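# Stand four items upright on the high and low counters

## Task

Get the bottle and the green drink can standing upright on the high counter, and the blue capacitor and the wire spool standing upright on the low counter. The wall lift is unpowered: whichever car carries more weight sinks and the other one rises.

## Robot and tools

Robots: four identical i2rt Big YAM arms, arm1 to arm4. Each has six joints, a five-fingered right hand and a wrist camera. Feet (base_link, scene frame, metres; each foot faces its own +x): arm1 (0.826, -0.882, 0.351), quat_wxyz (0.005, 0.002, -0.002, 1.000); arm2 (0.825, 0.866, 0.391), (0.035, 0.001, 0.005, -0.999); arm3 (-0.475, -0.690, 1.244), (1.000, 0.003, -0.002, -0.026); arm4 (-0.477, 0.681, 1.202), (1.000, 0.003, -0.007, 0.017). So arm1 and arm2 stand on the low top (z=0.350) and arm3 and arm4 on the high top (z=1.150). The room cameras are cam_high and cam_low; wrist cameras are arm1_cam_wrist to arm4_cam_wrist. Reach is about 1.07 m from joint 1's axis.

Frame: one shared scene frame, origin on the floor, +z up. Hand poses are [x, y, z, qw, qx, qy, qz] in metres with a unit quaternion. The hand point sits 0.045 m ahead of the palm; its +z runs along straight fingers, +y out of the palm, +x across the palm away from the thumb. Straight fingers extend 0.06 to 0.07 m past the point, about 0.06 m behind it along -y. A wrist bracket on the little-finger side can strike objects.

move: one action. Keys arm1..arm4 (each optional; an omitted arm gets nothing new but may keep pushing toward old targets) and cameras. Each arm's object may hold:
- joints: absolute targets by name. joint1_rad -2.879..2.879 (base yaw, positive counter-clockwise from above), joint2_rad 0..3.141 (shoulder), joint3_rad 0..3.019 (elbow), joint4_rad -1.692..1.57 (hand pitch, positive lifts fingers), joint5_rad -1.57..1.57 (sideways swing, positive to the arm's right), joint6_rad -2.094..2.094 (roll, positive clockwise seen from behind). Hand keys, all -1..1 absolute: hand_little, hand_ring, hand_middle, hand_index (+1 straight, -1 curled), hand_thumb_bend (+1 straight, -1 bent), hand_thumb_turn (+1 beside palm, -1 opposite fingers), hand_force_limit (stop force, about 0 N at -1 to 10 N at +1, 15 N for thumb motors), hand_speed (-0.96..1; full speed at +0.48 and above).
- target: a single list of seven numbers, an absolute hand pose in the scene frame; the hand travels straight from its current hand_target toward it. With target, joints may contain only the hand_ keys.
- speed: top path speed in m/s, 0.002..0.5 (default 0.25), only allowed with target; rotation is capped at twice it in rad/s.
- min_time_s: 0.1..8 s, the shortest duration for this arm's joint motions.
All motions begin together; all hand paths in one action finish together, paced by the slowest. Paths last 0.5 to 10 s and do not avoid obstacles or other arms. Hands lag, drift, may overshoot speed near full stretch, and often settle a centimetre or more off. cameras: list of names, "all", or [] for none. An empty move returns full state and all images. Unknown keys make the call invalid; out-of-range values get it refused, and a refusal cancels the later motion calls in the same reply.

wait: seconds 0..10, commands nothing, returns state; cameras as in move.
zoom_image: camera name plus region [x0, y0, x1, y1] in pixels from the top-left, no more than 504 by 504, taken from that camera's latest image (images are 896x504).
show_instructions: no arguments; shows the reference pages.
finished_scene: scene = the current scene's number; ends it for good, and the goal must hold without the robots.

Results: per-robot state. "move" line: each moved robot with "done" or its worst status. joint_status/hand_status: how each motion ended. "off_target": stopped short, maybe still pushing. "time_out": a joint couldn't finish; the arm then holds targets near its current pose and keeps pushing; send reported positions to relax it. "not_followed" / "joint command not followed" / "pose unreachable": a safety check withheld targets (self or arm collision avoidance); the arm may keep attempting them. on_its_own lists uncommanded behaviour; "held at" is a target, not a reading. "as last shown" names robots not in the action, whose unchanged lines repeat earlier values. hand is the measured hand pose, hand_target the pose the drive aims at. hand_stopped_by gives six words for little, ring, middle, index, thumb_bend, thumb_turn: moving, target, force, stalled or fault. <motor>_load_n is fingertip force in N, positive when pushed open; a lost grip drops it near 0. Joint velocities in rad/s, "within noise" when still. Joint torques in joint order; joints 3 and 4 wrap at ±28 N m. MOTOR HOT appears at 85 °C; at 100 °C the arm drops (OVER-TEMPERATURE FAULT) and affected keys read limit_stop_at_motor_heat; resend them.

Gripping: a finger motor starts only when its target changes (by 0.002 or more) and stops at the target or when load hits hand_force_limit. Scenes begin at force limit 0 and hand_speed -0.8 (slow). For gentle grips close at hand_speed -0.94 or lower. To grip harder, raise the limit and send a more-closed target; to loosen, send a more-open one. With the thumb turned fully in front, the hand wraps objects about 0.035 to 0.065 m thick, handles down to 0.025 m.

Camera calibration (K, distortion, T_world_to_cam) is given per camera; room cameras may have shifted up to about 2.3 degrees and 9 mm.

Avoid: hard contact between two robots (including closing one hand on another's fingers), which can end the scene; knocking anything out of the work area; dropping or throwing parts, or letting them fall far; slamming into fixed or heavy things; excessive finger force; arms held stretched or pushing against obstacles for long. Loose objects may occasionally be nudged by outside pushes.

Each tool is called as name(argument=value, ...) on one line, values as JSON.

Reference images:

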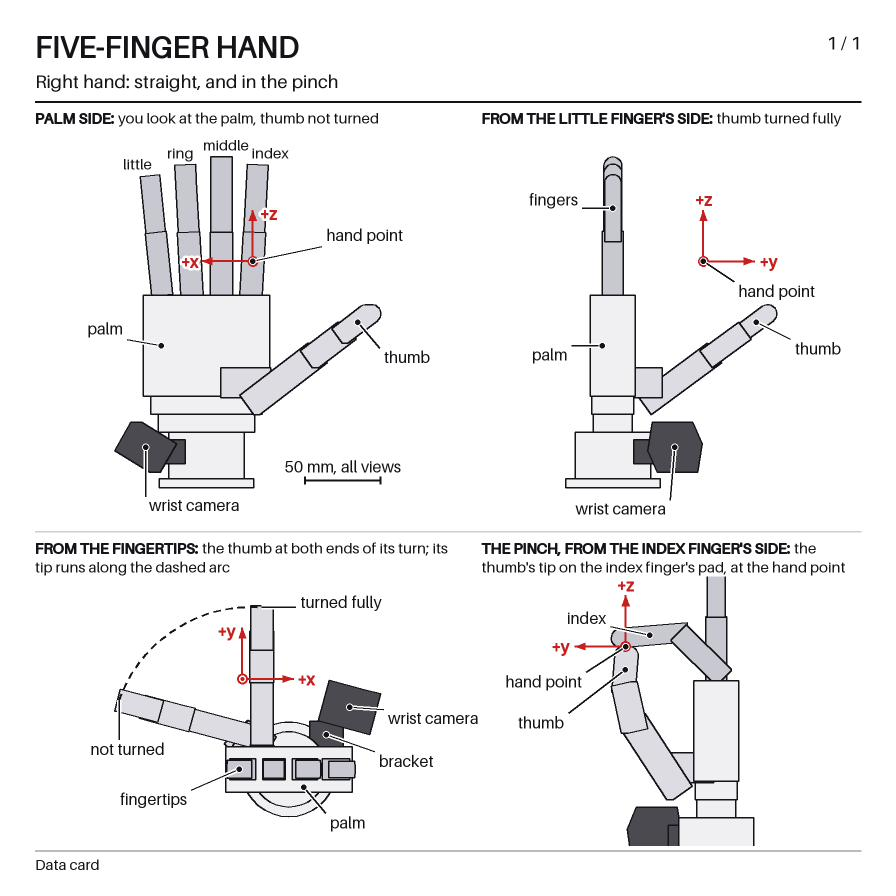

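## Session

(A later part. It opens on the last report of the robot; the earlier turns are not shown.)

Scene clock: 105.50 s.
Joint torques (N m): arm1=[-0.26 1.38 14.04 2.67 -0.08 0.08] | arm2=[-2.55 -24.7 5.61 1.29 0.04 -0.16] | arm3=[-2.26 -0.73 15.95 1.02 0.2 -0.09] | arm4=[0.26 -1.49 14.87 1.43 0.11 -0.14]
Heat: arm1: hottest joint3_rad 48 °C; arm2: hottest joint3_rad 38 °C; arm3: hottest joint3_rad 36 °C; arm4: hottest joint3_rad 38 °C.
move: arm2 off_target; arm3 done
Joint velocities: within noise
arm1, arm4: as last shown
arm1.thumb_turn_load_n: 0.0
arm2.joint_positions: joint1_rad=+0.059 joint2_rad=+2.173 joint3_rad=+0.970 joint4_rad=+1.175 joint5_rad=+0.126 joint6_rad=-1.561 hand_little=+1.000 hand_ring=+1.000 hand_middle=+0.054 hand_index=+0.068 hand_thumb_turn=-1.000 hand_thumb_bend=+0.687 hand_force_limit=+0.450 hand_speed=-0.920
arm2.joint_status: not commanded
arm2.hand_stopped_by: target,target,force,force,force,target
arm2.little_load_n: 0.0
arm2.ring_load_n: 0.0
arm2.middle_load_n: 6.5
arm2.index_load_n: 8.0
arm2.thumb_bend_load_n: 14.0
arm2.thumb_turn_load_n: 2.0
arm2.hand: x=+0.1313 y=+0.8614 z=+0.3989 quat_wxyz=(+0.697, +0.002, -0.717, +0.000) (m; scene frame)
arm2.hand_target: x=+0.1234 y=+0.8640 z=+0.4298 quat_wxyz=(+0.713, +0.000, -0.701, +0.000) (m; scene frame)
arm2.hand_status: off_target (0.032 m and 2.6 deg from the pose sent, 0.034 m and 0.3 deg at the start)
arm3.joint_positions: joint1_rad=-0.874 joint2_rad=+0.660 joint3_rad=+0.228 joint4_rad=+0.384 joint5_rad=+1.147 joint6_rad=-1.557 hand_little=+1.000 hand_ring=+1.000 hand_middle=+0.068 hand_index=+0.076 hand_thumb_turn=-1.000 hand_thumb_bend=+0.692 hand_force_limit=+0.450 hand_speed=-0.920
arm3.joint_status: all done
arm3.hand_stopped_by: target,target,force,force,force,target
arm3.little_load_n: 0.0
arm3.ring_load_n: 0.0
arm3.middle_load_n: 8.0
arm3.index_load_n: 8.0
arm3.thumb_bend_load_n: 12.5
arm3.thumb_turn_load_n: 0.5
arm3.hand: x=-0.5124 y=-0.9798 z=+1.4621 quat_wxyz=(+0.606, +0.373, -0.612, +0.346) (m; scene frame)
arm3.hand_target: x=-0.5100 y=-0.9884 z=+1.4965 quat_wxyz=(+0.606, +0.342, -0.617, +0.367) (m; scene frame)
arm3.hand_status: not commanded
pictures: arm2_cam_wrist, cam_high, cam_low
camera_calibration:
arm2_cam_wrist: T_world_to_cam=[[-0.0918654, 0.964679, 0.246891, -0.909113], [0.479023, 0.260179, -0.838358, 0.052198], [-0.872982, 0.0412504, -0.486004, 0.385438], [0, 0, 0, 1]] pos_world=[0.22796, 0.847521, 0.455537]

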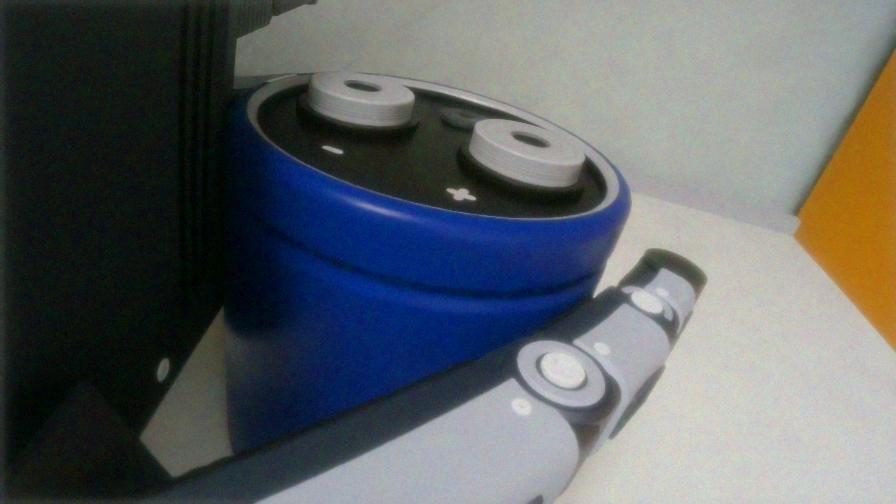

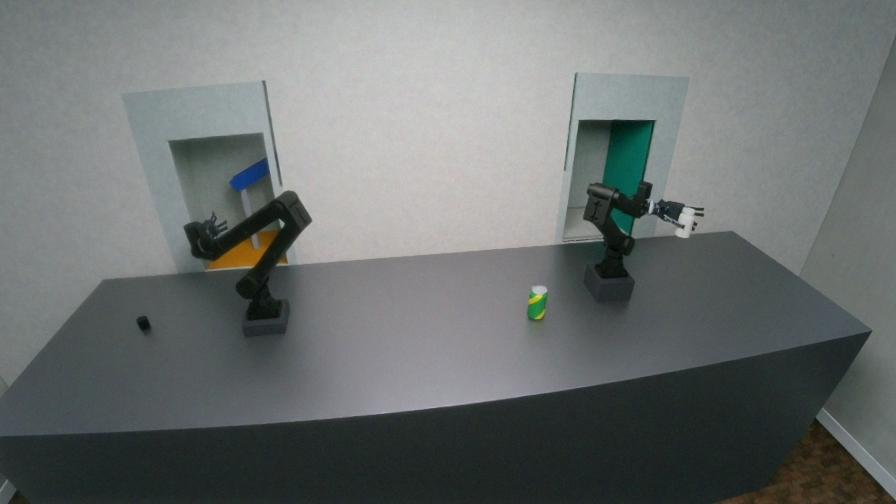

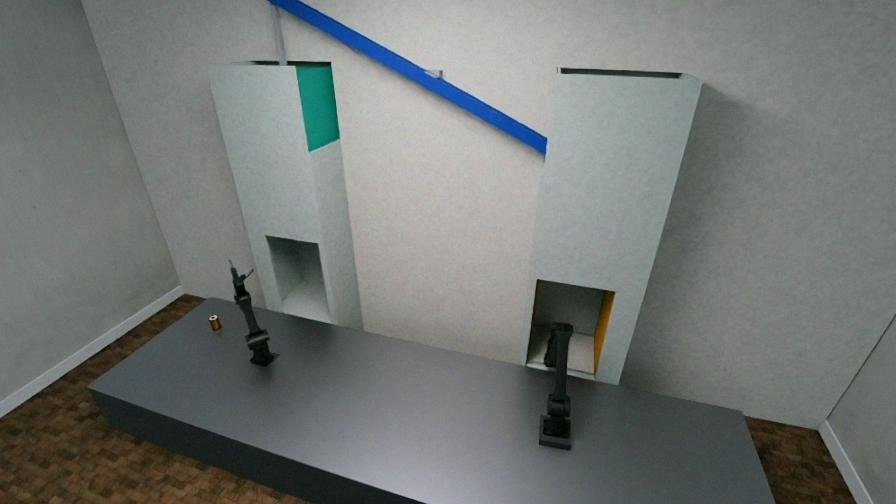

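move(arm2={"target":[0.123,0.864,0.45,0.7254,0,-0.6883,0],"speed":0.07}, arm3={"target":[-0.354,-1.233,1.33,0.6295,0.3444,-0.5928,0.3657],"speed":0.15}, cameras=["arm2_cam_wrist","arm3_cam_wrist","cam_high"])

Scene clock: 109.37 s.
Joint torques (N m): arm1=[-0.26 1.2 14.05 2.67 -0.08 0.1] | arm2=[-2.55 -25.35 5.26 1.81 0.07 -0.22] | arm3=[-2.2 -14.21 8.38 1.88 -0.11 -0.19] | arm4=[0.09 -1.38 14.8 1.26 0.09 -0.12]
Heat: arm1: hottest joint3_rad 49 °C; arm2: hottest joint3_rad 38 °C; arm3: hottest joint3_rad 36 °C; arm4: hottest joint3_rad 39 °C.
move: arm2 off_target; arm3 off_target
Joint velocities: within noise
arm1, arm4: as last shown
arm1.ring_load_n: 0.5
arm2.joint_positions: joint1_rad=+0.059 joint2_rad=+2.154 joint3_rad=+0.970 joint4_rad=+1.175 joint5_rad=+0.126 joint6_rad=-1.561 hand_little=+1.000 hand_ring=+1.000 hand_middle=+0.054 hand_index=+0.068 hand_thumb_turn=-1.000 hand_thumb_bend=+0.687 hand_force_limit=+0.450 hand_speed=-0.920
arm2.joint_status: not commanded
arm2.hand_stopped_by: target,target,force,force,force,target
arm2.little_load_n: 0.0
arm2.ring_load_n: 0.0
arm2.middle_load_n: 6.5
arm2.index_load_n: 7.5
arm2.thumb_bend_load_n: 14.0
arm2.thumb_turn_load_n: 2.0
arm2.hand: x=+0.1290 y=+0.8609 z=+0.4121 quat_wxyz=(+0.704, +0.001, -0.710, +0.001) (m; scene frame)
arm2.hand_target: x=+0.1233 y=+0.8641 z=+0.4494 quat_wxyz=(+0.726, +0.000, -0.688, +0.000) (m; scene frame)
arm2.hand_status: off_target (0.038 m and 3.5 deg from the pose sent, 0.052 m and 4.7 deg at the start)
arm3.joint_positions: joint1_rad=-0.910 joint2_rad=+2.019 joint3_rad=+0.851 joint4_rad=+1.264 joint5_rad=+1.109 joint6_rad=-1.690 hand_little=+1.000 hand_ring=+1.000 hand_middle=+0.068 hand_index=+0.076 hand_thumb_turn=-1.000 hand_thumb_bend=+0.692 hand_force_limit=+0.450 hand_speed=-0.920
arm3.joint_status: not commanded
arm3.hand_stopped_by: target,target,force,force,force,target
arm3.little_load_n: 0.0
arm3.ring_load_n: 0.0
arm3.middle_load_n: 7.5
arm3.index_load_n: 8.0
arm3.thumb_bend_load_n: 12.5
arm3.thumb_turn_load_n: 0.5
arm3.hand: x=-0.3549 y=-1.2187 z=+1.3190 quat_wxyz=(+0.625, +0.363, -0.592, +0.356) (m; scene frame)
arm3.hand_target: x=-0.3543 y=-1.2323 z=+1.3302 quat_wxyz=(+0.629, +0.345, -0.593, +0.366) (m; scene frame)
arm3.hand_status: off_target (0.018 m and 2.4 deg from the pose sent, 0.327 m and 5.3 deg at the start)
arm4.thumb_turn_load_n: 0.5
pictures: arm2_cam_wrist, arm3_cam_wrist, cam_high
camera_calibration:
arm2_cam_wrist: T_world_to_cam=[[-0.0876143, 0.965246, 0.246219, -0.912871], [0.462269, 0.258341, -0.848273, 0.0723696], [-0.882401, 0.0394985, -0.468837, 0.385617], [0, 0, 0, 1]] pos_world=[0.226834, 0.847218, 0.466947]
arm3_cam_wrist: T_world_to_cam=[[-0.830846, 0.487467, 0.26846, -0.0536648], [0.0566587, 0.553995, -0.830589, 1.78891], [-0.553611, -0.674881, -0.487904, -0.263219], [0, 0, 0, 1]] pos_world=[-0.291666, -1.14253, 1.37183]

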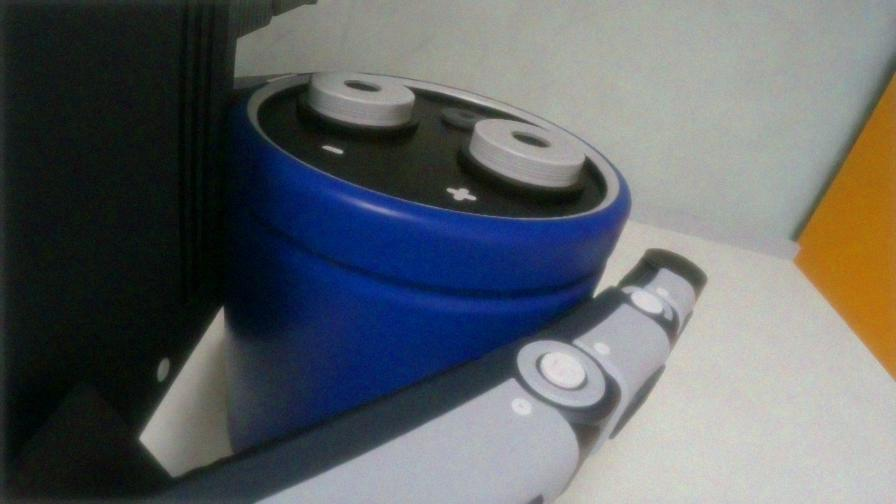

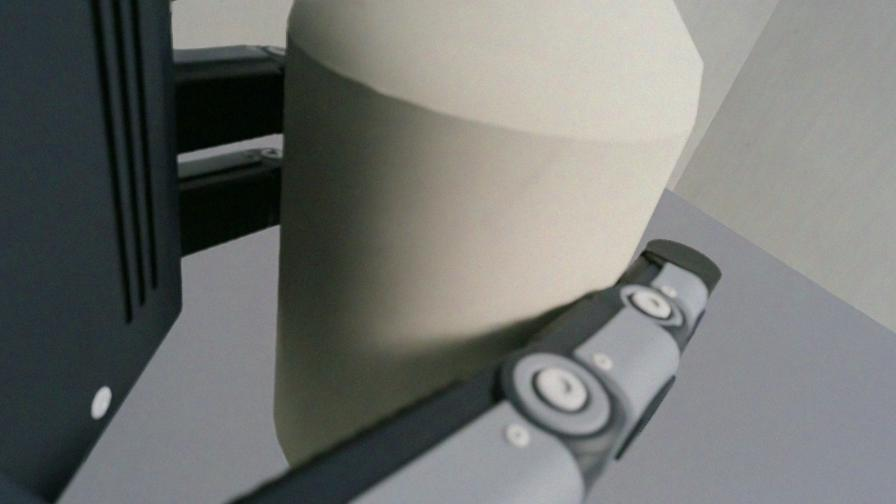

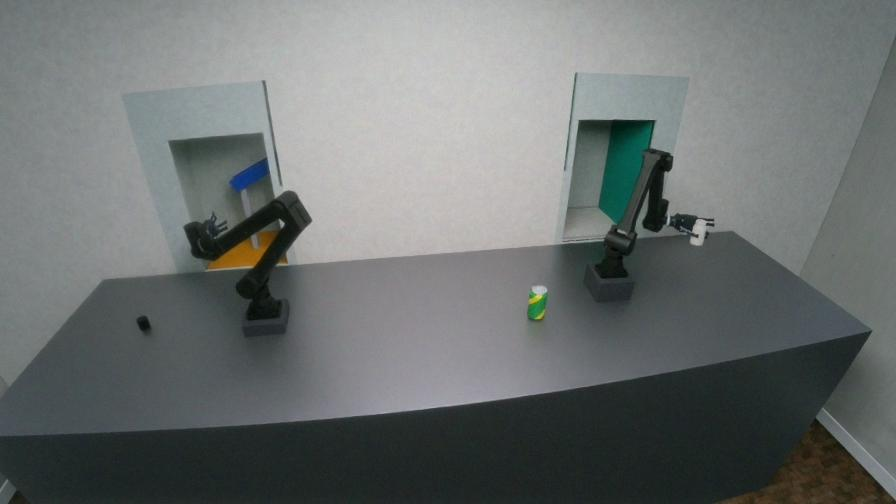

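move(arm2={"target":[0.42,0.875,0.62,0.748,0,-0.6635,0],"speed":0.18}, arm3={"target":[-0.35,-1.24,1.25,0.6229,0.3326,-0.6053,0.3689],"speed":0.12}, cameras=["arm2_cam_wrist","arm3_cam_wrist","cam_low"])

Scene clock: 113.17 s.
Joint torques (N m): arm1=[-0.38 1.26 14.04 2.69 -0.09 0.08] | arm2=[-1.26 -6.18 9.09 1.36 0.27 -0.31] | arm3=[-2.08 -15.5 6.61 1.89 0.04 -0.04] | arm4=[0.21 -1.26 14.82 1.4 0.11 -0.1]
Heat: arm1: hottest joint3_rad 49 °C; arm2: hottest joint3_rad 38 °C; arm3: hottest joint3_rad 36 °C; arm4: hottest joint3_rad 39 °C.
move: arm2 off_target; arm3 off_target
Joint velocities: within noise
arm1, arm4: as last shown
arm1.ring_load_n: 0.0
arm2.joint_positions: joint1_rad=+0.158 joint2_rad=+0.950 joint3_rad=+0.215 joint4_rad=+0.824 joint5_rad=+0.232 joint6_rad=-1.572 hand_little=+1.000 hand_ring=+1.000 hand_middle=+0.054 hand_index=+0.068 hand_thumb_turn=-1.000 hand_thumb_bend=+0.687 hand_force_limit=+0.450 hand_speed=-0.920
arm2.joint_status: not commanded
arm2.hand_stopped_by: target,target,force,force,force,target
arm2.little_load_n: 0.0
arm2.ring_load_n: 0.0
arm2.middle_load_n: 6.5
arm2.index_load_n: 7.5
arm2.thumb_bend_load_n: 14.0
arm2.thumb_turn_load_n: 2.0
arm2.hand: x=+0.4197 y=+0.8772 z=+0.6037 quat_wxyz=(+0.736, -0.005, -0.676, +0.002) (m; scene frame)
arm2.hand_target: x=+0.4200 y=+0.8751 z=+0.6198 quat_wxyz=(+0.748, +0.000, -0.663, +0.000) (m; scene frame)
arm2.hand_status: off_target (0.016 m and 2.1 deg from the pose sent, 0.358 m and 7.4 deg at the start)
arm3.joint_positions: joint1_rad=-0.912 joint2_rad=+2.230 joint3_rad=+0.930 joint4_rad=+1.378 joint5_rad=+1.120 joint6_rad=-1.650 hand_little=+1.000 hand_ring=+1.000 hand_middle=+0.068 hand_index=+0.076 hand_thumb_turn=-1.000 hand_thumb_bend=+0.692 hand_force_limit=+0.450 hand_speed=-0.920
arm3.joint_status: not commanded
arm3.hand_stopped_by: target,target,force,force,force,target
arm3.little_load_n: 0.0
arm3.ring_load_n: 0.0
arm3.middle_load_n: 8.0
arm3.index_load_n: 8.0
arm3.thumb_bend_load_n: 12.5
arm3.thumb_turn_load_n: 0.5
arm3.hand: x=-0.3491 y=-1.2280 z=+1.2438 quat_wxyz=(+0.621, +0.353, -0.601, +0.358) (m; scene frame)
arm3.hand_target: x=-0.3502 y=-1.2396 z=+1.2501 quat_wxyz=(+0.622, +0.333, -0.605, +0.369) (m; scene frame)
arm3.hand_status: off_target (0.014 m and 2.7 deg from the pose sent, 0.072 m and 4.1 deg at the start)
arm4.thumb_turn_load_n: 0.0
pictures: arm2_cam_wrist, arm3_cam_wrist, cam_low
camera_calibration:
arm2_cam_wrist: T_world_to_cam=[[-0.0575339, 0.968177, 0.243565, -0.963922], [0.382186, 0.246744, -0.890534, 0.165574], [-0.922293, 0.041851, -0.384219, 0.694866], [0, 0, 0, 1]] pos_world=[0.522132, 0.863312, 0.649208]
arm3_cam_wrist: T_world_to_cam=[[-0.831723, 0.498221, 0.244976, 0.0180658], [0.0843013, 0.549461, -0.831255, 1.73622], [-0.548754, -0.670722, -0.499, -0.282308], [0, 0, 0, 1]] pos_world=[-0.286258, -1.15234, 1.29795]

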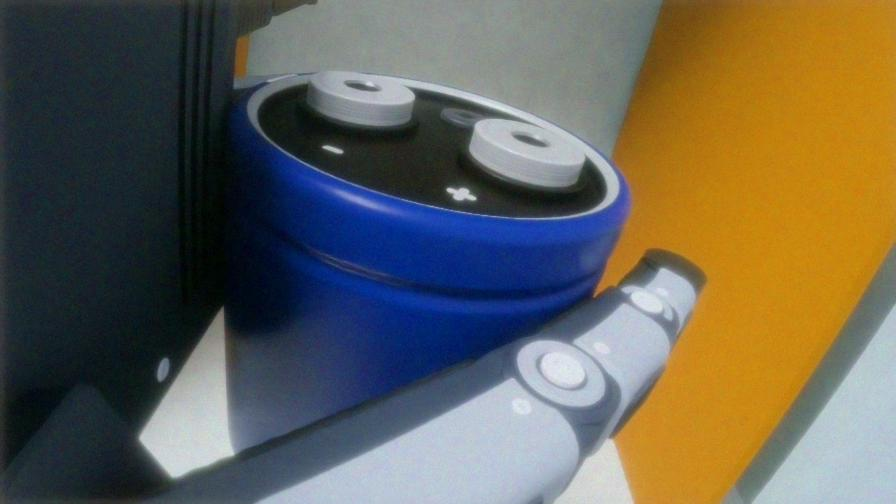

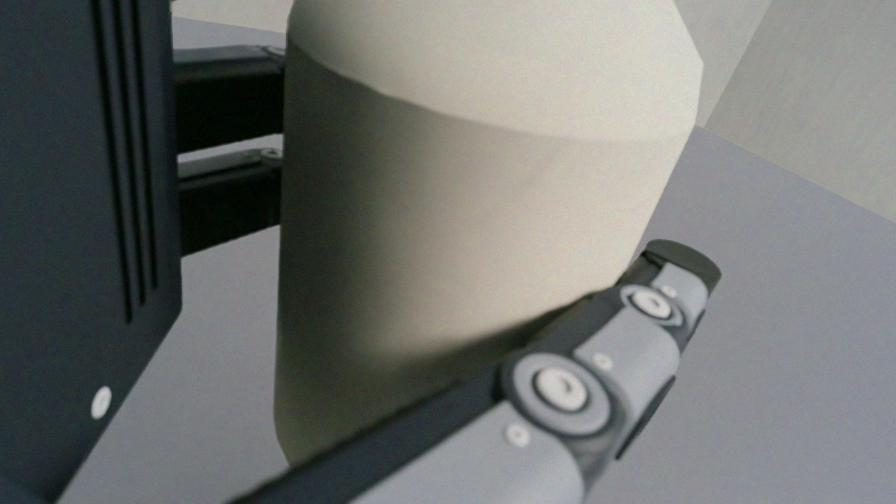

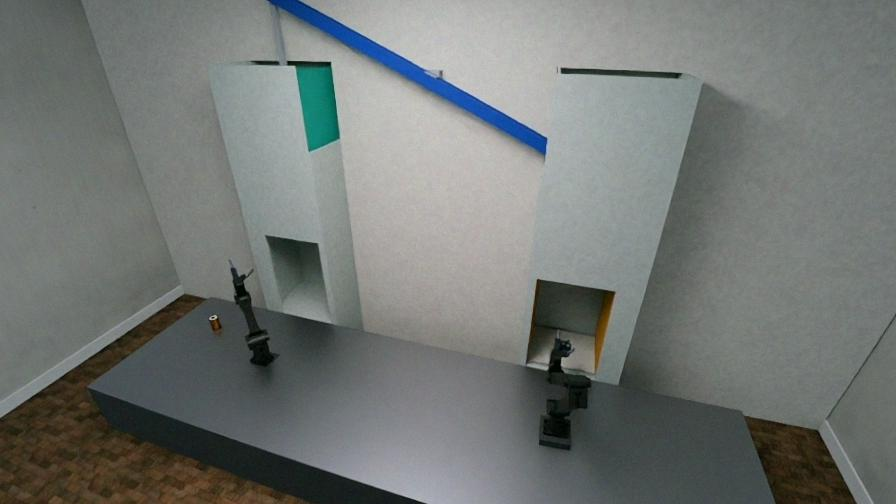

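move(arm2={"target":[0.53,0.755,0.62,0.74,0,-0.6725,0],"speed":0.18}, arm3={"target":[-0.35,-1.24,1.218,0.6229,0.3326,-0.6053,0.3689],"speed":0.06})

move(arm2={"joints":{"joint1_rad":2.08},"min_time_s":3}, arm3={"target":[-0.35,-1.24,1.207,0.6229,0.3326,-0.6053,0.3689],"speed":0.05}, cameras=["arm3_cam_wrist","cam_low"])

Scene clock: 115.63 s.
Joint torques (N m): arm1=[-0.21 1.38 14.05 2.63 -0.09 0.09] | arm2=[-1.32 -0.56 10.48 1.88 0.18 -0.35] | arm3=[-2.26 -15.85 5.85 1.87 0.03 -0.07] | arm4=[0.26 -1.38 14.79 1.37 0.11 -0.11]
Heat: arm1: hottest joint3_rad 50 °C; arm2: hottest joint3_rad 38 °C; arm3: hottest joint3_rad 36 °C; arm4: hottest joint3_rad 39 °C.
move: arm2 off_target; arm3 off_target
Joint velocities: within noise
arm1.joint_positions: joint1_rad=+0.892 joint2_rad=+0.493 joint3_rad=+0.548 joint4_rad=+0.187 joint5_rad=+0.002 joint6_rad=-1.579 hand_little=+1.000 hand_ring=+1.000 hand_middle=+1.000 hand_index=+1.000 hand_thumb_turn=-1.000 hand_thumb_bend=+1.000 hand_force_limit=+0.300 hand_speed=-0.600
arm1.joint_status: not commanded
arm1.hand_stopped_by: target,target,target,target,target,target
arm1.little_load_n: 0.0
arm1.ring_load_n: 0.0
arm1.middle_load_n: 0.0
arm1.index_load_n: 0.0
arm1.thumb_bend_load_n: 0.0
arm1.thumb_turn_load_n: 0.5
arm1.hand: x=+0.5457 y=-1.1296 z=+0.7763 quat_wxyz=(-0.714, -0.267, +0.556, -0.331) (m; scene frame)
arm1.hand_target: x=+0.5493 y=-1.1310 z=+0.8101 quat_wxyz=(-0.727, -0.257, +0.535, -0.346) (m; scene frame)
arm1.hand_status: not commanded
arm2.joint_positions: joint1_rad=+0.971 joint2_rad=+0.815 joint3_rad=+0.166 joint4_rad=+0.790 joint5_rad=+1.039 joint6_rad=-1.701 hand_little=+1.000 hand_ring=+1.000 hand_middle=+0.054 hand_index=+0.068 hand_thumb_turn=-1.000 hand_thumb_bend=+0.687 hand_force_limit=+0.450 hand_speed=-0.920
arm2.joint_status: not commanded
arm2.hand_stopped_by: target,target,force,force,force,target
arm2.little_load_n: 0.0
arm2.ring_load_n: 0.0
arm2.middle_load_n: 6.5
arm2.index_load_n: 7.5
arm2.thumb_bend_load_n: 14.0
arm2.thumb_turn_load_n: 2.0
arm2.hand: x=+0.5325 y=+0.7623 z=+0.6054 quat_wxyz=(+0.731, +0.005, -0.682, -0.007) (m; scene frame)
arm2.hand_target: x=+0.5302 y=+0.7553 z=+0.6198 quat_wxyz=(+0.739, +0.000, -0.673, +0.000) (m; scene frame)
arm2.hand_status: off_target (0.016 m and 1.8 deg from the pose sent, 0.165 m and 0.8 deg at the start)
arm3.joint_positions: joint1_rad=-0.913 joint2_rad=+2.318 joint3_rad=+0.964 joint4_rad=+1.436 joint5_rad=+1.120 joint6_rad=-1.648 hand_little=+1.000 hand_ring=+1.000 hand_middle=+0.068 hand_index=+0.076 hand_thumb_turn=-1.000 hand_thumb_bend=+0.692 hand_force_limit=+0.450 hand_speed=-0.920
arm3.joint_status: not commanded
arm3.hand_stopped_by: target,target,force,force,force,target
arm3.little_load_n: 0.0
arm3.ring_load_n: 0.0
arm3.middle_load_n: 8.0
arm3.index_load_n: 8.0
arm3.thumb_bend_load_n: 12.5
arm3.thumb_turn_load_n: 0.5
arm3.hand: x=-0.3484 y=-1.2290 z=+1.2131 quat_wxyz=(+0.620, +0.351, -0.602, +0.360) (m; scene frame)
arm3.hand_target: x=-0.3501 y=-1.2396 z=+1.2181 quat_wxyz=(+0.622, +0.333, -0.605, +0.369) (m; scene frame)
arm3.hand_status: off_target (0.012 m and 2.4 deg from the pose sent, 0.028 m and 2.7 deg at the start)
arm4.joint_positions: joint1_rad=+1.189 joint2_rad=+0.860 joint3_rad=+0.301 joint4_rad=+0.477 joint5_rad=+1.118 joint6_rad=-1.545 hand_little=+1.000 hand_ring=+1.000 hand_middle=+0.500 hand_index=+0.500 hand_thumb_turn=-1.000 hand_thumb_bend=+1.000 hand_force_limit=+0.450 hand_speed=-0.850
arm4.joint_status: not commanded
arm4.hand_stopped_by: target,target,target,target,target,target
arm4.little_load_n: 0.0
arm4.ring_load_n: 0.0
arm4.middle_load_n: 0.0
arm4.index_load_n: 0.0
arm4.thumb_bend_load_n: 0.0
arm4.thumb_turn_load_n: 0.0
arm4.hand: x=-0.2046 y=+0.8487 z=+1.4246 quat_wxyz=(-0.021, +0.713, +0.053, +0.699) (m; scene frame)
arm4.hand_target: x=-0.2028 y=+0.8626 z=+1.4526 quat_wxyz=(-0.042, +0.704, +0.038, +0.708) (m; scene frame)
arm4.hand_status: not commanded
pictures: none

Scene clock: 119.10 s.
Joint torques (N m): arm1=[-0.26 1.38 14.08 2.67 -0.09 0.1] | arm2=[-1.2 -1.14 10.45 2 0.1 -0.36] | arm3=[-2.26 -15.85 5.63 1.91 0.02 -0.06] | arm4=[0.09 -1.32 14.79 1.26 0.09 -0.11]
Heat: arm1: hottest joint3_rad 50 °C; arm2: hottest joint3_rad 39 °C; arm3: hottest joint3_rad 36 °C; arm4: hottest joint3_rad 40 °C.
move: arm2 done; arm3 off_target
Joint velocities: within noise
arm1, arm4: as last shown
arm1.thumb_turn_load_n: 0.0
arm2.joint_positions: joint1_rad=+2.072 joint2_rad=+0.815 joint3_rad=+0.166 joint4_rad=+0.791 joint5_rad=+1.041 joint6_rad=-1.702 hand_little=+1.000 hand_ring=+1.000 hand_middle=+0.054 hand_index=+0.068 hand_thumb_turn=-1.000 hand_thumb_bend=+0.687 hand_force_limit=+0.450 hand_speed=-0.920
arm2.joint_status: all done
arm2.hand_stopped_by: target,target,force,force,force,target
arm2.little_load_n: 0.0
arm2.ring_load_n: 0.0
arm2.middle_load_n: 6.0
arm2.index_load_n: 7.5
arm2.thumb_bend_load_n: 13.5
arm2.thumb_turn_load_n: 2.0
arm2.hand: x=+0.7830 y=+0.5583 z=+0.6038 quat_wxyz=(+0.624, +0.361, -0.582, +0.376) (m; scene frame)
arm2.hand_target: x=+0.7883 y=+0.5528 z=+0.6182 quat_wxyz=(+0.627, +0.351, -0.577, +0.388) (m; scene frame)
arm2.hand_status: not commanded
arm3.joint_positions: joint1_rad=-0.913 joint2_rad=+2.348 joint3_rad=+0.977 joint4_rad=+1.454 joint5_rad=+1.120 joint6_rad=-1.648 hand_little=+1.000 hand_ring=+1.000 hand_middle=+0.068 hand_index=+0.076 hand_thumb_turn=-1.000 hand_thumb_bend=+0.692 hand_force_limit=+0.450 hand_speed=-0.920
arm3.joint_status: not commanded
arm3.hand_stopped_by: target,target,force,force,force,target
arm3.little_load_n: 0.0
arm3.ring_load_n: 0.0
arm3.middle_load_n: 8.0
arm3.index_load_n: 8.0
arm3.thumb_bend_load_n: 12.5
arm3.thumb_turn_load_n: 0.5
arm3.hand: x=-0.3482 y=-1.2294 z=+1.2027 quat_wxyz=(+0.620, +0.351, -0.602, +0.361) (m; scene frame)
arm3.hand_target: x=-0.3502 y=-1.2397 z=+1.2072 quat_wxyz=(+0.622, +0.332, -0.605, +0.369) (m; scene frame)
arm3.hand_status: off_target (0.012 m and 2.3 deg from the pose sent, 0.013 m and 2.4 deg at the start)
arm4.ring_load_n: 0.5
arm4.thumb_turn_load_n: 0.5
pictures: arm3_cam_wrist, cam_low
camera_calibration:
arm3_cam_wrist: T_world_to_cam=[[-0.832348, 0.500407, 0.238304, 0.0399857], [0.088992, 0.545037, -0.833675, 1.70187], [-0.547062, -0.672701, -0.498193, -0.306156], [0, 0, 0, 1]] pos_world=[-0.285656, -1.15354, 1.25675]

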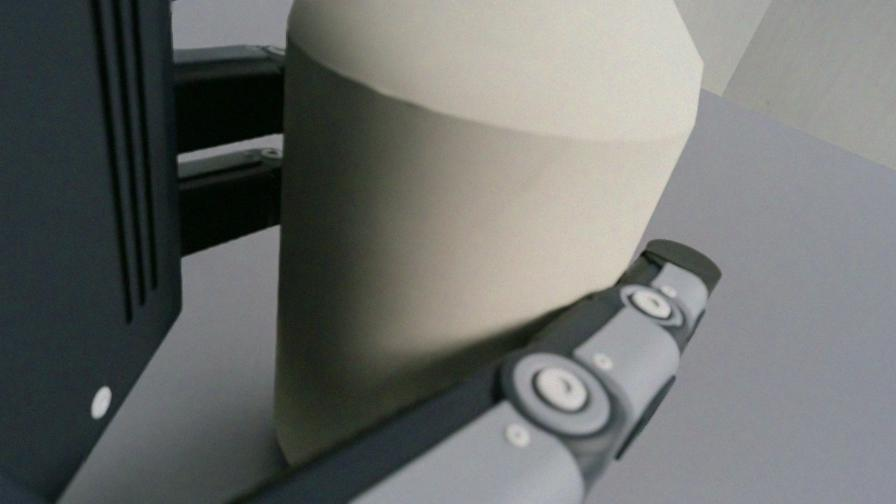

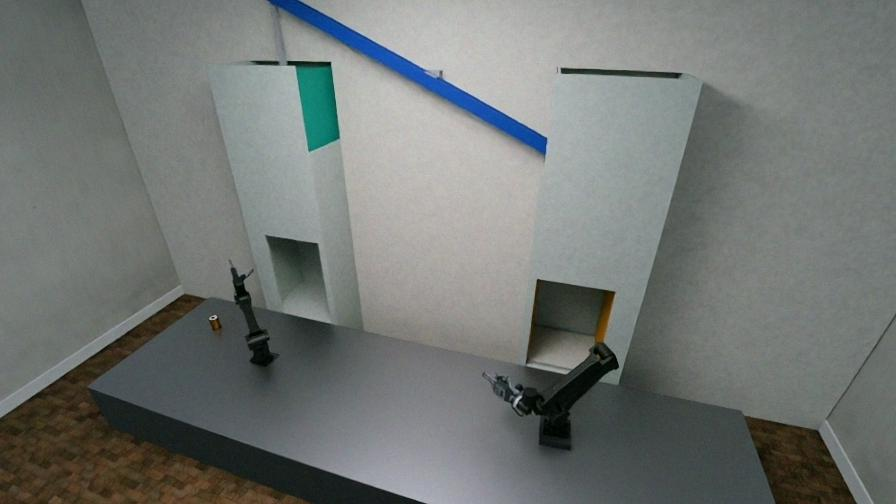

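move(arm2={"target":[0.894,0.37,0.5,0.6268,0.3552,-0.5964,0.3542],"speed":0.15}, arm3={"target":[-0.35,-1.24,1.199,0.6229,0.3326,-0.6053,0.3689],"speed":0.05}, cameras=["arm2_cam_wrist","arm3_cam_wrist","cam_low"])

Scene clock: 121.83 s.
Joint torques (N m): arm1=[-0.21 1.38 14.04 2.7 -0.1 0.08] | arm2=[-2.9 -14.04 8.13 1.96 0.31 -0.32] | arm3=[-2.49 -15.68 5.46 1.84 0 -0.06] | arm4=[-0.15 -1.38 14.79 1.31 0.11 -0.11]
Heat: arm1: hottest joint3_rad 50 °C; arm2: hottest joint3_rad 39 °C; arm3: hottest joint3_rad 36 °C; arm4: hottest joint3_rad 40 °C.
move: arm2 off_target; arm3 off_target
Joint velocities: within noise
arm1, arm4: as last shown
arm2.joint_positions: joint1_rad=+2.063 joint2_rad=+1.831 joint3_rad=+0.645 joint4_rad=+1.217 joint5_rad=+1.068 joint6_rad=-1.653 hand_little=+1.000 hand_ring=+1.000 hand_middle=+0.054 hand_index=+0.068 hand_thumb_turn=-1.000 hand_thumb_bend=+0.687 hand_force_limit=+0.450 hand_speed=-0.920
arm2.joint_status: not commanded
arm2.hand_stopped_by: target,target,force,force,force,target
arm2.little_load_n: 0.0
arm2.ring_load_n: 0.0
arm2.middle_load_n: 6.5
arm2.index_load_n: 7.5
arm2.thumb_bend_load_n: 14.0
arm2.thumb_turn_load_n: 2.0
arm2.hand: x=+0.8898 y=+0.3845 z=+0.4891 quat_wxyz=(+0.622, +0.375, -0.597, +0.342) (m; scene frame)
arm2.hand_target: x=+0.8938 y=+0.3708 z=+0.5001 quat_wxyz=(+0.626, +0.355, -0.597, +0.354) (m; scene frame)
arm2.hand_status: off_target (0.019 m and 2.8 deg from the pose sent, 0.242 m and 3.1 deg at the start)
arm3.joint_positions: joint1_rad=-0.913 joint2_rad=+2.366 joint3_rad=+0.986 joint4_rad=+1.467 joint5_rad=+1.120 joint6_rad=-1.648 hand_little=+1.000 hand_ring=+1.000 hand_middle=+0.068 hand_index=+0.076 hand_thumb_turn=-1.000 hand_thumb_bend=+0.692 hand_force_limit=+0.450 hand_speed=-0.920
arm3.joint_status: not commanded
arm3.hand_stopped_by: target,target,force,force,force,target
arm3.little_load_n: 0.0
arm3.ring_load_n: 0.0
arm3.middle_load_n: 8.0
arm3.index_load_n: 7.5
arm3.thumb_bend_load_n: 12.5
arm3.thumb_turn_load_n: 0.5
arm3.hand: x=-0.3478 y=-1.2302 z=+1.1968 quat_wxyz=(+0.620, +0.349, -0.602, +0.362) (m; scene frame)
arm3.hand_target: x=-0.3502 y=-1.2398 z=+1.1992 quat_wxyz=(+0.622, +0.332, -0.605, +0.369) (m; scene frame)
arm3.hand_status: off_target (0.010 m and 2.1 deg from the pose sent, 0.011 m and 2.3 deg at the start)
arm4.ring_load_n: 0.0
arm4.thumb_turn_load_n: 0.0
pictures: arm2_cam_wrist, arm3_cam_wrist, cam_low
camera_calibration:
arm2_cam_wrist: T_world_to_cam=[[-0.869146, 0.390667, 0.303257, 0.483156], [-0.0491458, 0.541929, -0.838986, 0.250516], [-0.492108, -0.744105, -0.451816, 1.05752], [0, 0, 0, 1]] pos_world=[0.952657, 0.462388, 0.541462]
arm3_cam_wrist: T_world_to_cam=[[-0.832818, 0.501688, 0.23393, 0.0488053], [0.0915603, 0.541629, -0.835616, 1.69631], [-0.545922, -0.674497, -0.497013, -0.312657], [0, 0, 0, 1]] pos_world=[-0.285356, -1.15414, 1.25065]

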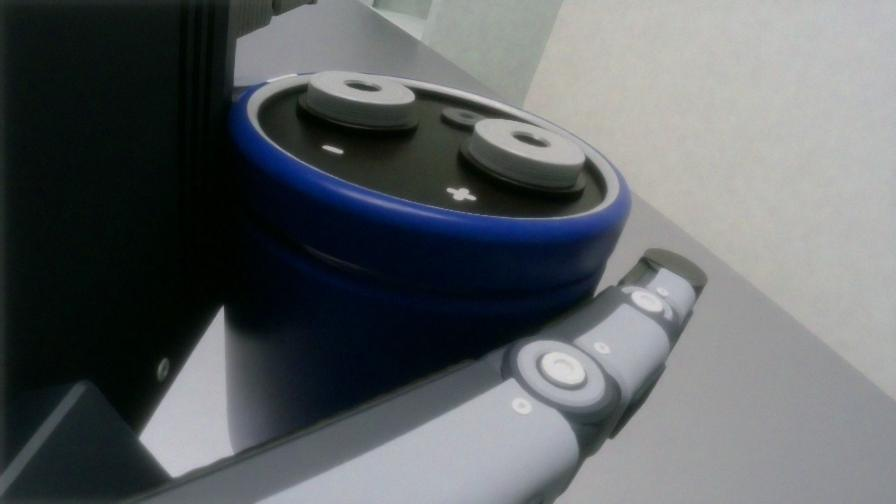

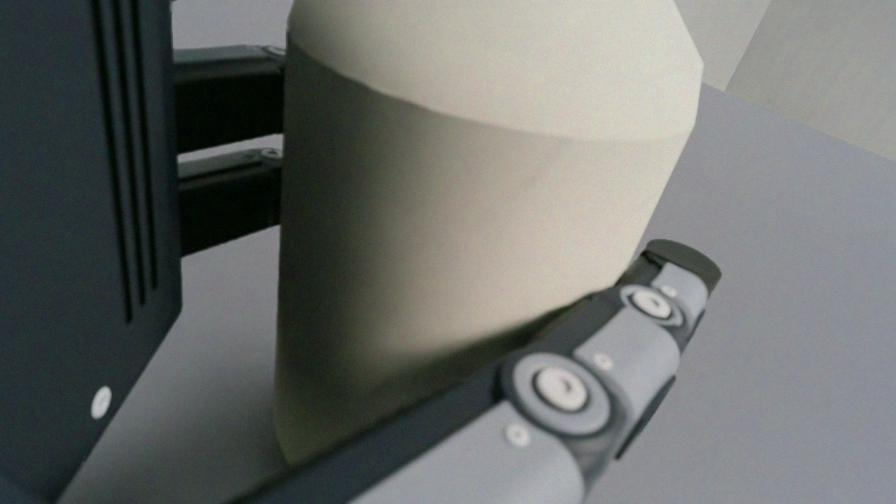

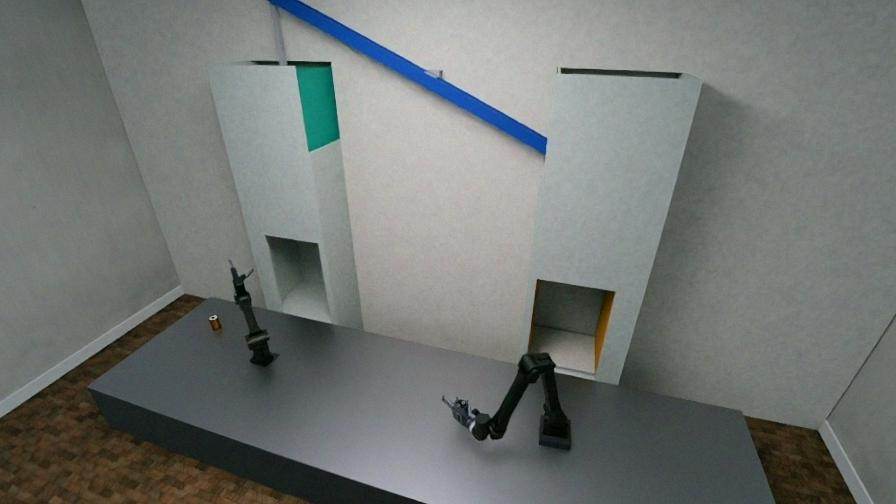

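move(arm2={"target":[0.894,0.365,0.435,0.618,0.335,-0.6035,0.374],"speed":0.1}, arm3={"target":[-0.35,-1.24,1.192,0.6229,0.3326,-0.6053,0.3689],"speed":0.05})

move(arm2={"target":[0.894,0.365,0.412,0.618,0.335,-0.6035,0.374],"speed":0.07}, arm3={"target":[-0.35,-1.24,1.186,0.6229,0.3326,-0.6053,0.3689],"speed":0.05}, cameras=["arm2_cam_wrist","arm3_cam_wrist","cam_high","cam_low"])

Scene clock: 123.83 s.
Joint torques (N m): arm1=[-0.26 1.32 14.08 2.71 -0.09 0.1] | arm2=[-2.32 -15.38 5.81 1.88 0.02 -0.22] | arm3=[-2.26 -14.86 5.37 1.59 -0.1 -0.05] | arm4=[0.15 -1.2 14.78 1.43 0.11 -0.11]
Heat: arm1: hottest joint3_rad 50 °C; arm2: hottest joint3_rad 39 °C; arm3: hottest joint3_rad 36 °C; arm4: hottest joint3_rad 40 °C.
move: arm2 off_target; arm3 done
Joint velocities: within noise
arm1, arm4: as last shown
arm2.joint_positions: joint1_rad=+2.053 joint2_rad=+2.040 joint3_rad=+0.685 joint4_rad=+1.415 joint5_rad=+1.066 joint6_rad=-1.617 hand_little=+1.000 hand_ring=+1.000 hand_middle=+0.054 hand_index=+0.068 hand_thumb_turn=-1.000 hand_thumb_bend=+0.687 hand_force_limit=+0.450 hand_speed=-0.920
arm2.joint_status: not commanded
arm2.hand_stopped_by: target,target,force,force,force,target
arm2.little_load_n: 0.0
arm2.ring_load_n: 0.0
arm2.middle_load_n: 6.0
arm2.index_load_n: 7.5
arm2.thumb_bend_load_n: 14.0
arm2.thumb_turn_load_n: 2.0
arm2.hand: x=+0.8910 y=+0.3767 z=+0.4299 quat_wxyz=(+0.616, +0.352, -0.605, +0.361) (m; scene frame)
arm2.hand_target: x=+0.8938 y=+0.3654 z=+0.4352 quat_wxyz=(+0.618, +0.335, -0.604, +0.374) (m; scene frame)
arm2.hand_status: off_target (0.013 m and 2.4 deg from the pose sent, 0.058 m and 6.0 deg at the start)
arm3.joint_positions: joint1_rad=-0.914 joint2_rad=+2.375 joint3_rad=+0.996 joint4_rad=+1.483 joint5_rad=+1.122 joint6_rad=-1.648 hand_little=+1.000 hand_ring=+1.000 hand_middle=+0.068 hand_index=+0.076 hand_thumb_turn=-1.000 hand_thumb_bend=+0.692 hand_force_limit=+0.450 hand_speed=-0.920
arm3.joint_status: not commanded
arm3.hand_stopped_by: target,target,force,force,force,target
arm3.little_load_n: 0.0
arm3.ring_load_n: -0.5
arm3.middle_load_n: 8.5
arm3.index_load_n: 7.0
arm3.thumb_bend_load_n: 12.5
arm3.thumb_turn_load_n: -1.0
arm3.hand: x=-0.3471 y=-1.2321 z=+1.1957 quat_wxyz=(+0.620, +0.342, -0.603, +0.367) (m; scene frame)
arm3.hand_target: x=-0.3502 y=-1.2397 z=+1.1921 quat_wxyz=(+0.622, +0.332, -0.605, +0.369) (m; scene frame)
arm3.hand_status: done (0.009 m and 1.2 deg from the pose sent, 0.011 m and 2.1 deg at the start)
pictures: none

Scene clock: 125.00 s.
Joint torques (N m): arm1=[-0.32 1.38 14.08 2.67 -0.09 0.1] | arm2=[-2.49 -16.09 5.07 1.99 -0.02 -0.23] | arm3=[-2.02 -14.33 5.29 1.57 -0.15 0.08] | arm4=[0.15 -0.97 14.75 1.35 0.11 -0.11]
Heat: arm1: hottest joint3_rad 51 °C; arm2: hottest joint3_rad 39 °C; arm3: hottest joint3_rad 36 °C; arm4: hottest joint3_rad 40 °C.
move: arm2 off_target; arm3 off_target
Joint velocities: within noise
arm1, arm4: as last shown
arm2.joint_positions: joint1_rad=+2.053 joint2_rad=+2.115 joint3_rad=+0.705 joint4_rad=+1.474 joint5_rad=+1.066 joint6_rad=-1.617 hand_little=+1.000 hand_ring=+1.000 hand_middle=+0.054 hand_index=+0.068 hand_thumb_turn=-1.000 hand_thumb_bend=+0.687 hand_force_limit=+0.450 hand_speed=-0.920
arm2.joint_status: not commanded
arm2.hand_stopped_by: target,target,force,force,force,target
arm2.little_load_n: 0.0
arm2.ring_load_n: 0.0
arm2.middle_load_n: 6.5
arm2.index_load_n: 7.5
arm2.thumb_bend_load_n: 13.5
arm2.thumb_turn_load_n: 2.0
arm2.hand: x=+0.8919 y=+0.3755 z=+0.4080 quat_wxyz=(+0.616, +0.351, -0.605, +0.362) (m; scene frame)
arm2.hand_target: x=+0.8938 y=+0.3653 z=+0.4122 quat_wxyz=(+0.618, +0.335, -0.604, +0.374) (m; scene frame)
arm2.hand_status: off_target (0.011 m and 2.2 deg from the pose sent, 0.022 m and 2.4 deg at the start)
arm3.joint_positions: joint1_rad=-0.917 joint2_rad=+2.384 joint3_rad=+1.004 joint4_rad=+1.494 joint5_rad=+1.123 joint6_rad=-1.660 hand_little=+1.000 hand_ring=+1.000 hand_middle=+0.068 hand_index=+0.076 hand_thumb_turn=-1.000 hand_thumb_bend=+0.692 hand_force_limit=+0.450 hand_speed=-0.920
arm3.joint_status: not commanded
arm3.hand_stopped_by: target,target,force,force,force,target
arm3.little_load_n: 0.0
arm3.ring_load_n: 0.0
arm3.middle_load_n: 9.5
arm3.index_load_n: 4.0
arm3.thumb_bend_load_n: 11.5
arm3.thumb_turn_load_n: -1.5
arm3.hand: x=-0.3478 y=-1.2335 z=+1.1945 quat_wxyz=(+0.623, +0.341, -0.602, +0.366) (m; scene frame)
arm3.hand_target: x=-0.3501 y=-1.2397 z=+1.1862 quat_wxyz=(+0.622, +0.332, -0.605, +0.369) (m; scene frame)
arm3.hand_status: off_target (0.011 m and 1.1 deg from the pose sent, 0.013 m and 1.2 deg at the start)
arm4.thumb_turn_load_n: 0.5
pictures: arm2_cam_wrist, arm3_cam_wrist, cam_high, cam_low
camera_calibration:
arm2_cam_wrist: T_world_to_cam=[[-0.879989, 0.408517, 0.242351, 0.540852], [-0.00435028, 0.503265, -0.864121, 0.172274], [-0.474974, -0.761471, -0.44109, 1.002], [0, 0, 0, 1]] pos_world=[0.952616, 0.455346, 0.459761]
arm3_cam_wrist: T_world_to_cam=[[-0.830792, 0.510694, 0.221306, 0.0779579], [0.0993672, 0.52732, -0.843836, 1.69106], [-0.547642, -0.679062, -0.488839, -0.331943], [0, 0, 0, 1]] pos_world=[-0.285055, -1.15695, 1.24746]

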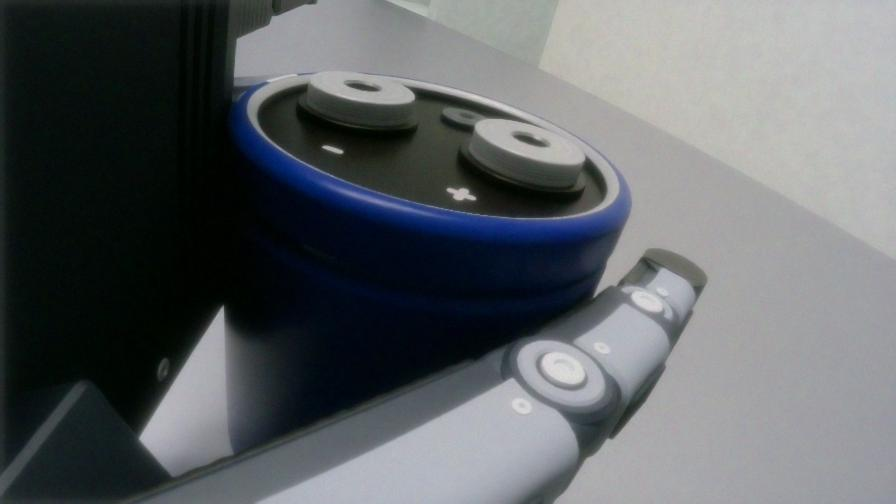

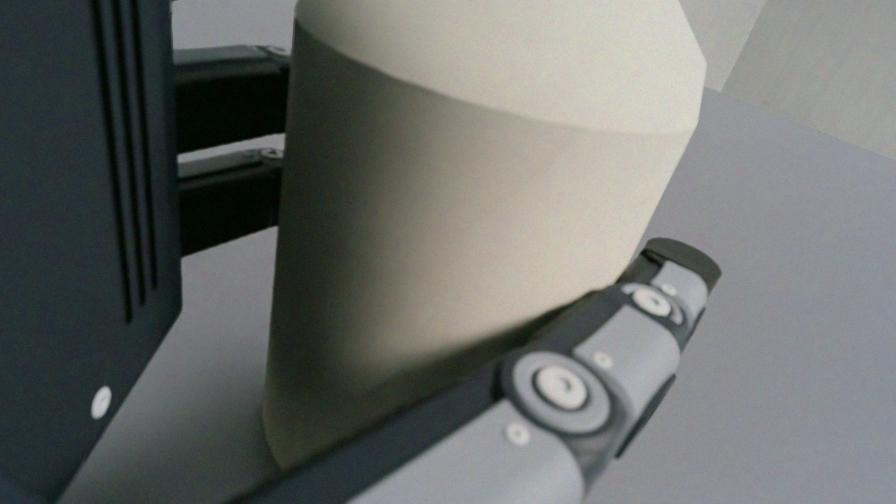

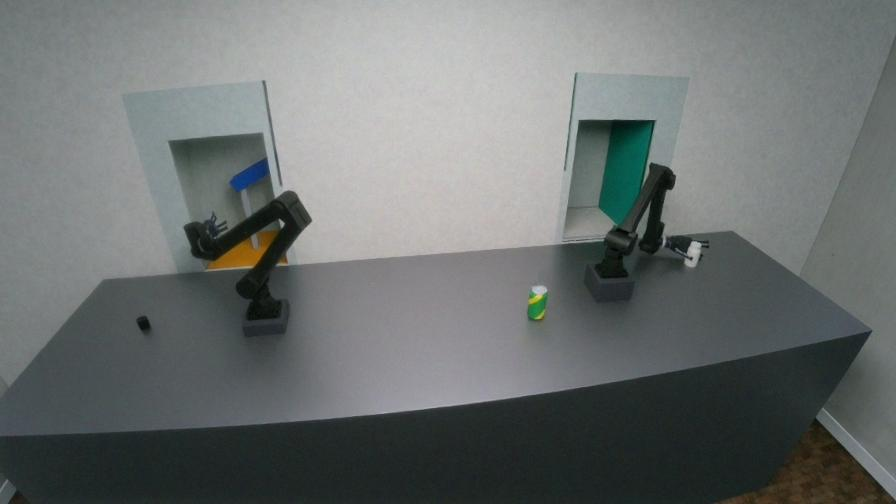

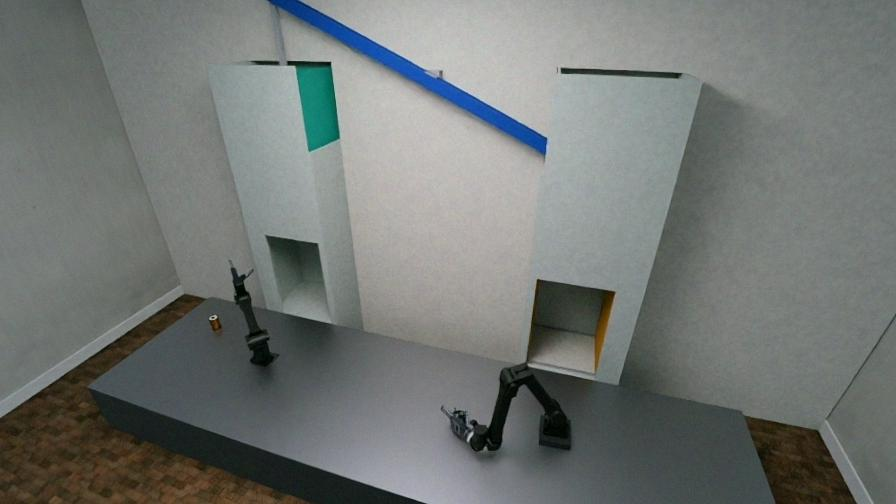

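move(arm2={"target":[0.894,0.365,0.402,0.618,0.335,-0.6035,0.374],"speed":0.05}, arm3={"joints":{"hand_middle":0.4,"hand_index":0.4,"hand_thumb_bend":1.0,"hand_speed":-0.88}}, cameras=["arm3_cam_wrist"])

Scene clock: 127.67 s.
Joint torques (N m): arm1=[-0.21 1.14 14.09 2.71 -0.09 0.1] | arm2=[-2.43 -16.09 4.75 1.96 -0.01 -0.21] | arm3=[-1.9 -15.62 5 1.55 -0.13 0.06] | arm4=[0.03 -1.32 14.78 1.33 0.11 -0.11]
Heat: arm1: hottest joint3_rad 51 °C; arm2: hottest joint3_rad 39 °C; arm3: hottest joint3_rad 35 °C; arm4: hottest joint3_rad 41 °C.
move: arm2 off_target; arm3 done
Joint velocities: within noise
arm1, arm4: as last shown
arm2.joint_positions: joint1_rad=+2.053 joint2_rad=+2.146 joint3_rad=+0.715 joint4_rad=+1.498 joint5_rad=+1.066 joint6_rad=-1.617 hand_little=+1.000 hand_ring=+1.000 hand_middle=+0.054 hand_index=+0.068 hand_thumb_turn=-1.000 hand_thumb_bend=+0.687 hand_force_limit=+0.450 hand_speed=-0.920
arm2.joint_status: not commanded
arm2.hand_stopped_by: target,target,force,force,force,target
arm2.little_load_n: -0.5
arm2.ring_load_n: 0.0
arm2.middle_load_n: 6.5
arm2.index_load_n: 7.5
arm2.thumb_bend_load_n: 14.0
arm2.thumb_turn_load_n: 2.0
arm2.hand: x=+0.8923 y=+0.3749 z=+0.3989 quat_wxyz=(+0.616, +0.350, -0.605, +0.363) (m; scene frame)
arm2.hand_target: x=+0.8938 y=+0.3654 z=+0.4021 quat_wxyz=(+0.618, +0.335, -0.604, +0.374) (m; scene frame)
arm2.hand_status: off_target (0.011 m and 2.1 deg from the pose sent, 0.012 m and 2.2 deg at the start)
arm3.joint_positions: joint1_rad=-0.917 joint2_rad=+2.399 joint3_rad=+1.007 joint4_rad=+1.494 joint5_rad=+1.123 joint6_rad=-1.658 hand_little=+1.000 hand_ring=+1.000 hand_middle=+0.400 hand_index=+0.400 hand_thumb_turn=-1.000 hand_thumb_bend=+1.000 hand_force_limit=+0.450 hand_speed=-0.880
arm3.joint_status: all done
arm3.hand_stopped_by: target,target,target,target,target,target
arm3.little_load_n: 0.0
arm3.ring_load_n: 0.0
arm3.middle_load_n: 0.0
arm3.index_load_n: 0.0
arm3.thumb_bend_load_n: 0.0
arm3.thumb_turn_load_n: 0.5
arm3.hand: x=-0.3488 y=-1.2322 z=+1.1875 quat_wxyz=(+0.623, +0.345, -0.602, +0.362) (m; scene frame)
arm3.hand_target: x=-0.3502 y=-1.2397 z=+1.1862 quat_wxyz=(+0.622, +0.332, -0.605, +0.369) (m; scene frame)
arm3.hand_status: not commanded
pictures: arm3_cam_wrist
camera_calibration:
arm3_cam_wrist: T_world_to_cam=[[-0.829483, 0.508813, 0.230364, 0.0652516], [0.095059, 0.535034, -0.839465, 1.68735], [-0.550384, -0.674424, -0.492169, -0.326288], [0, 0, 0, 1]] pos_world=[-0.285857, -1.15605, 1.24085]

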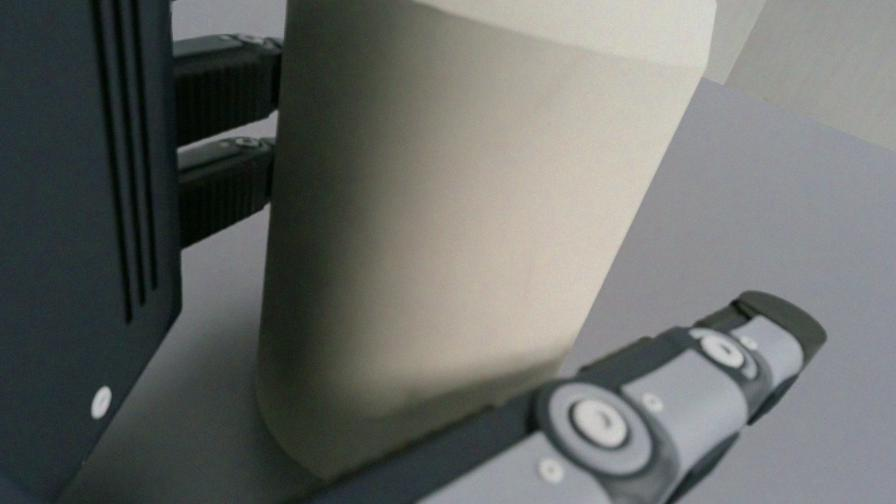

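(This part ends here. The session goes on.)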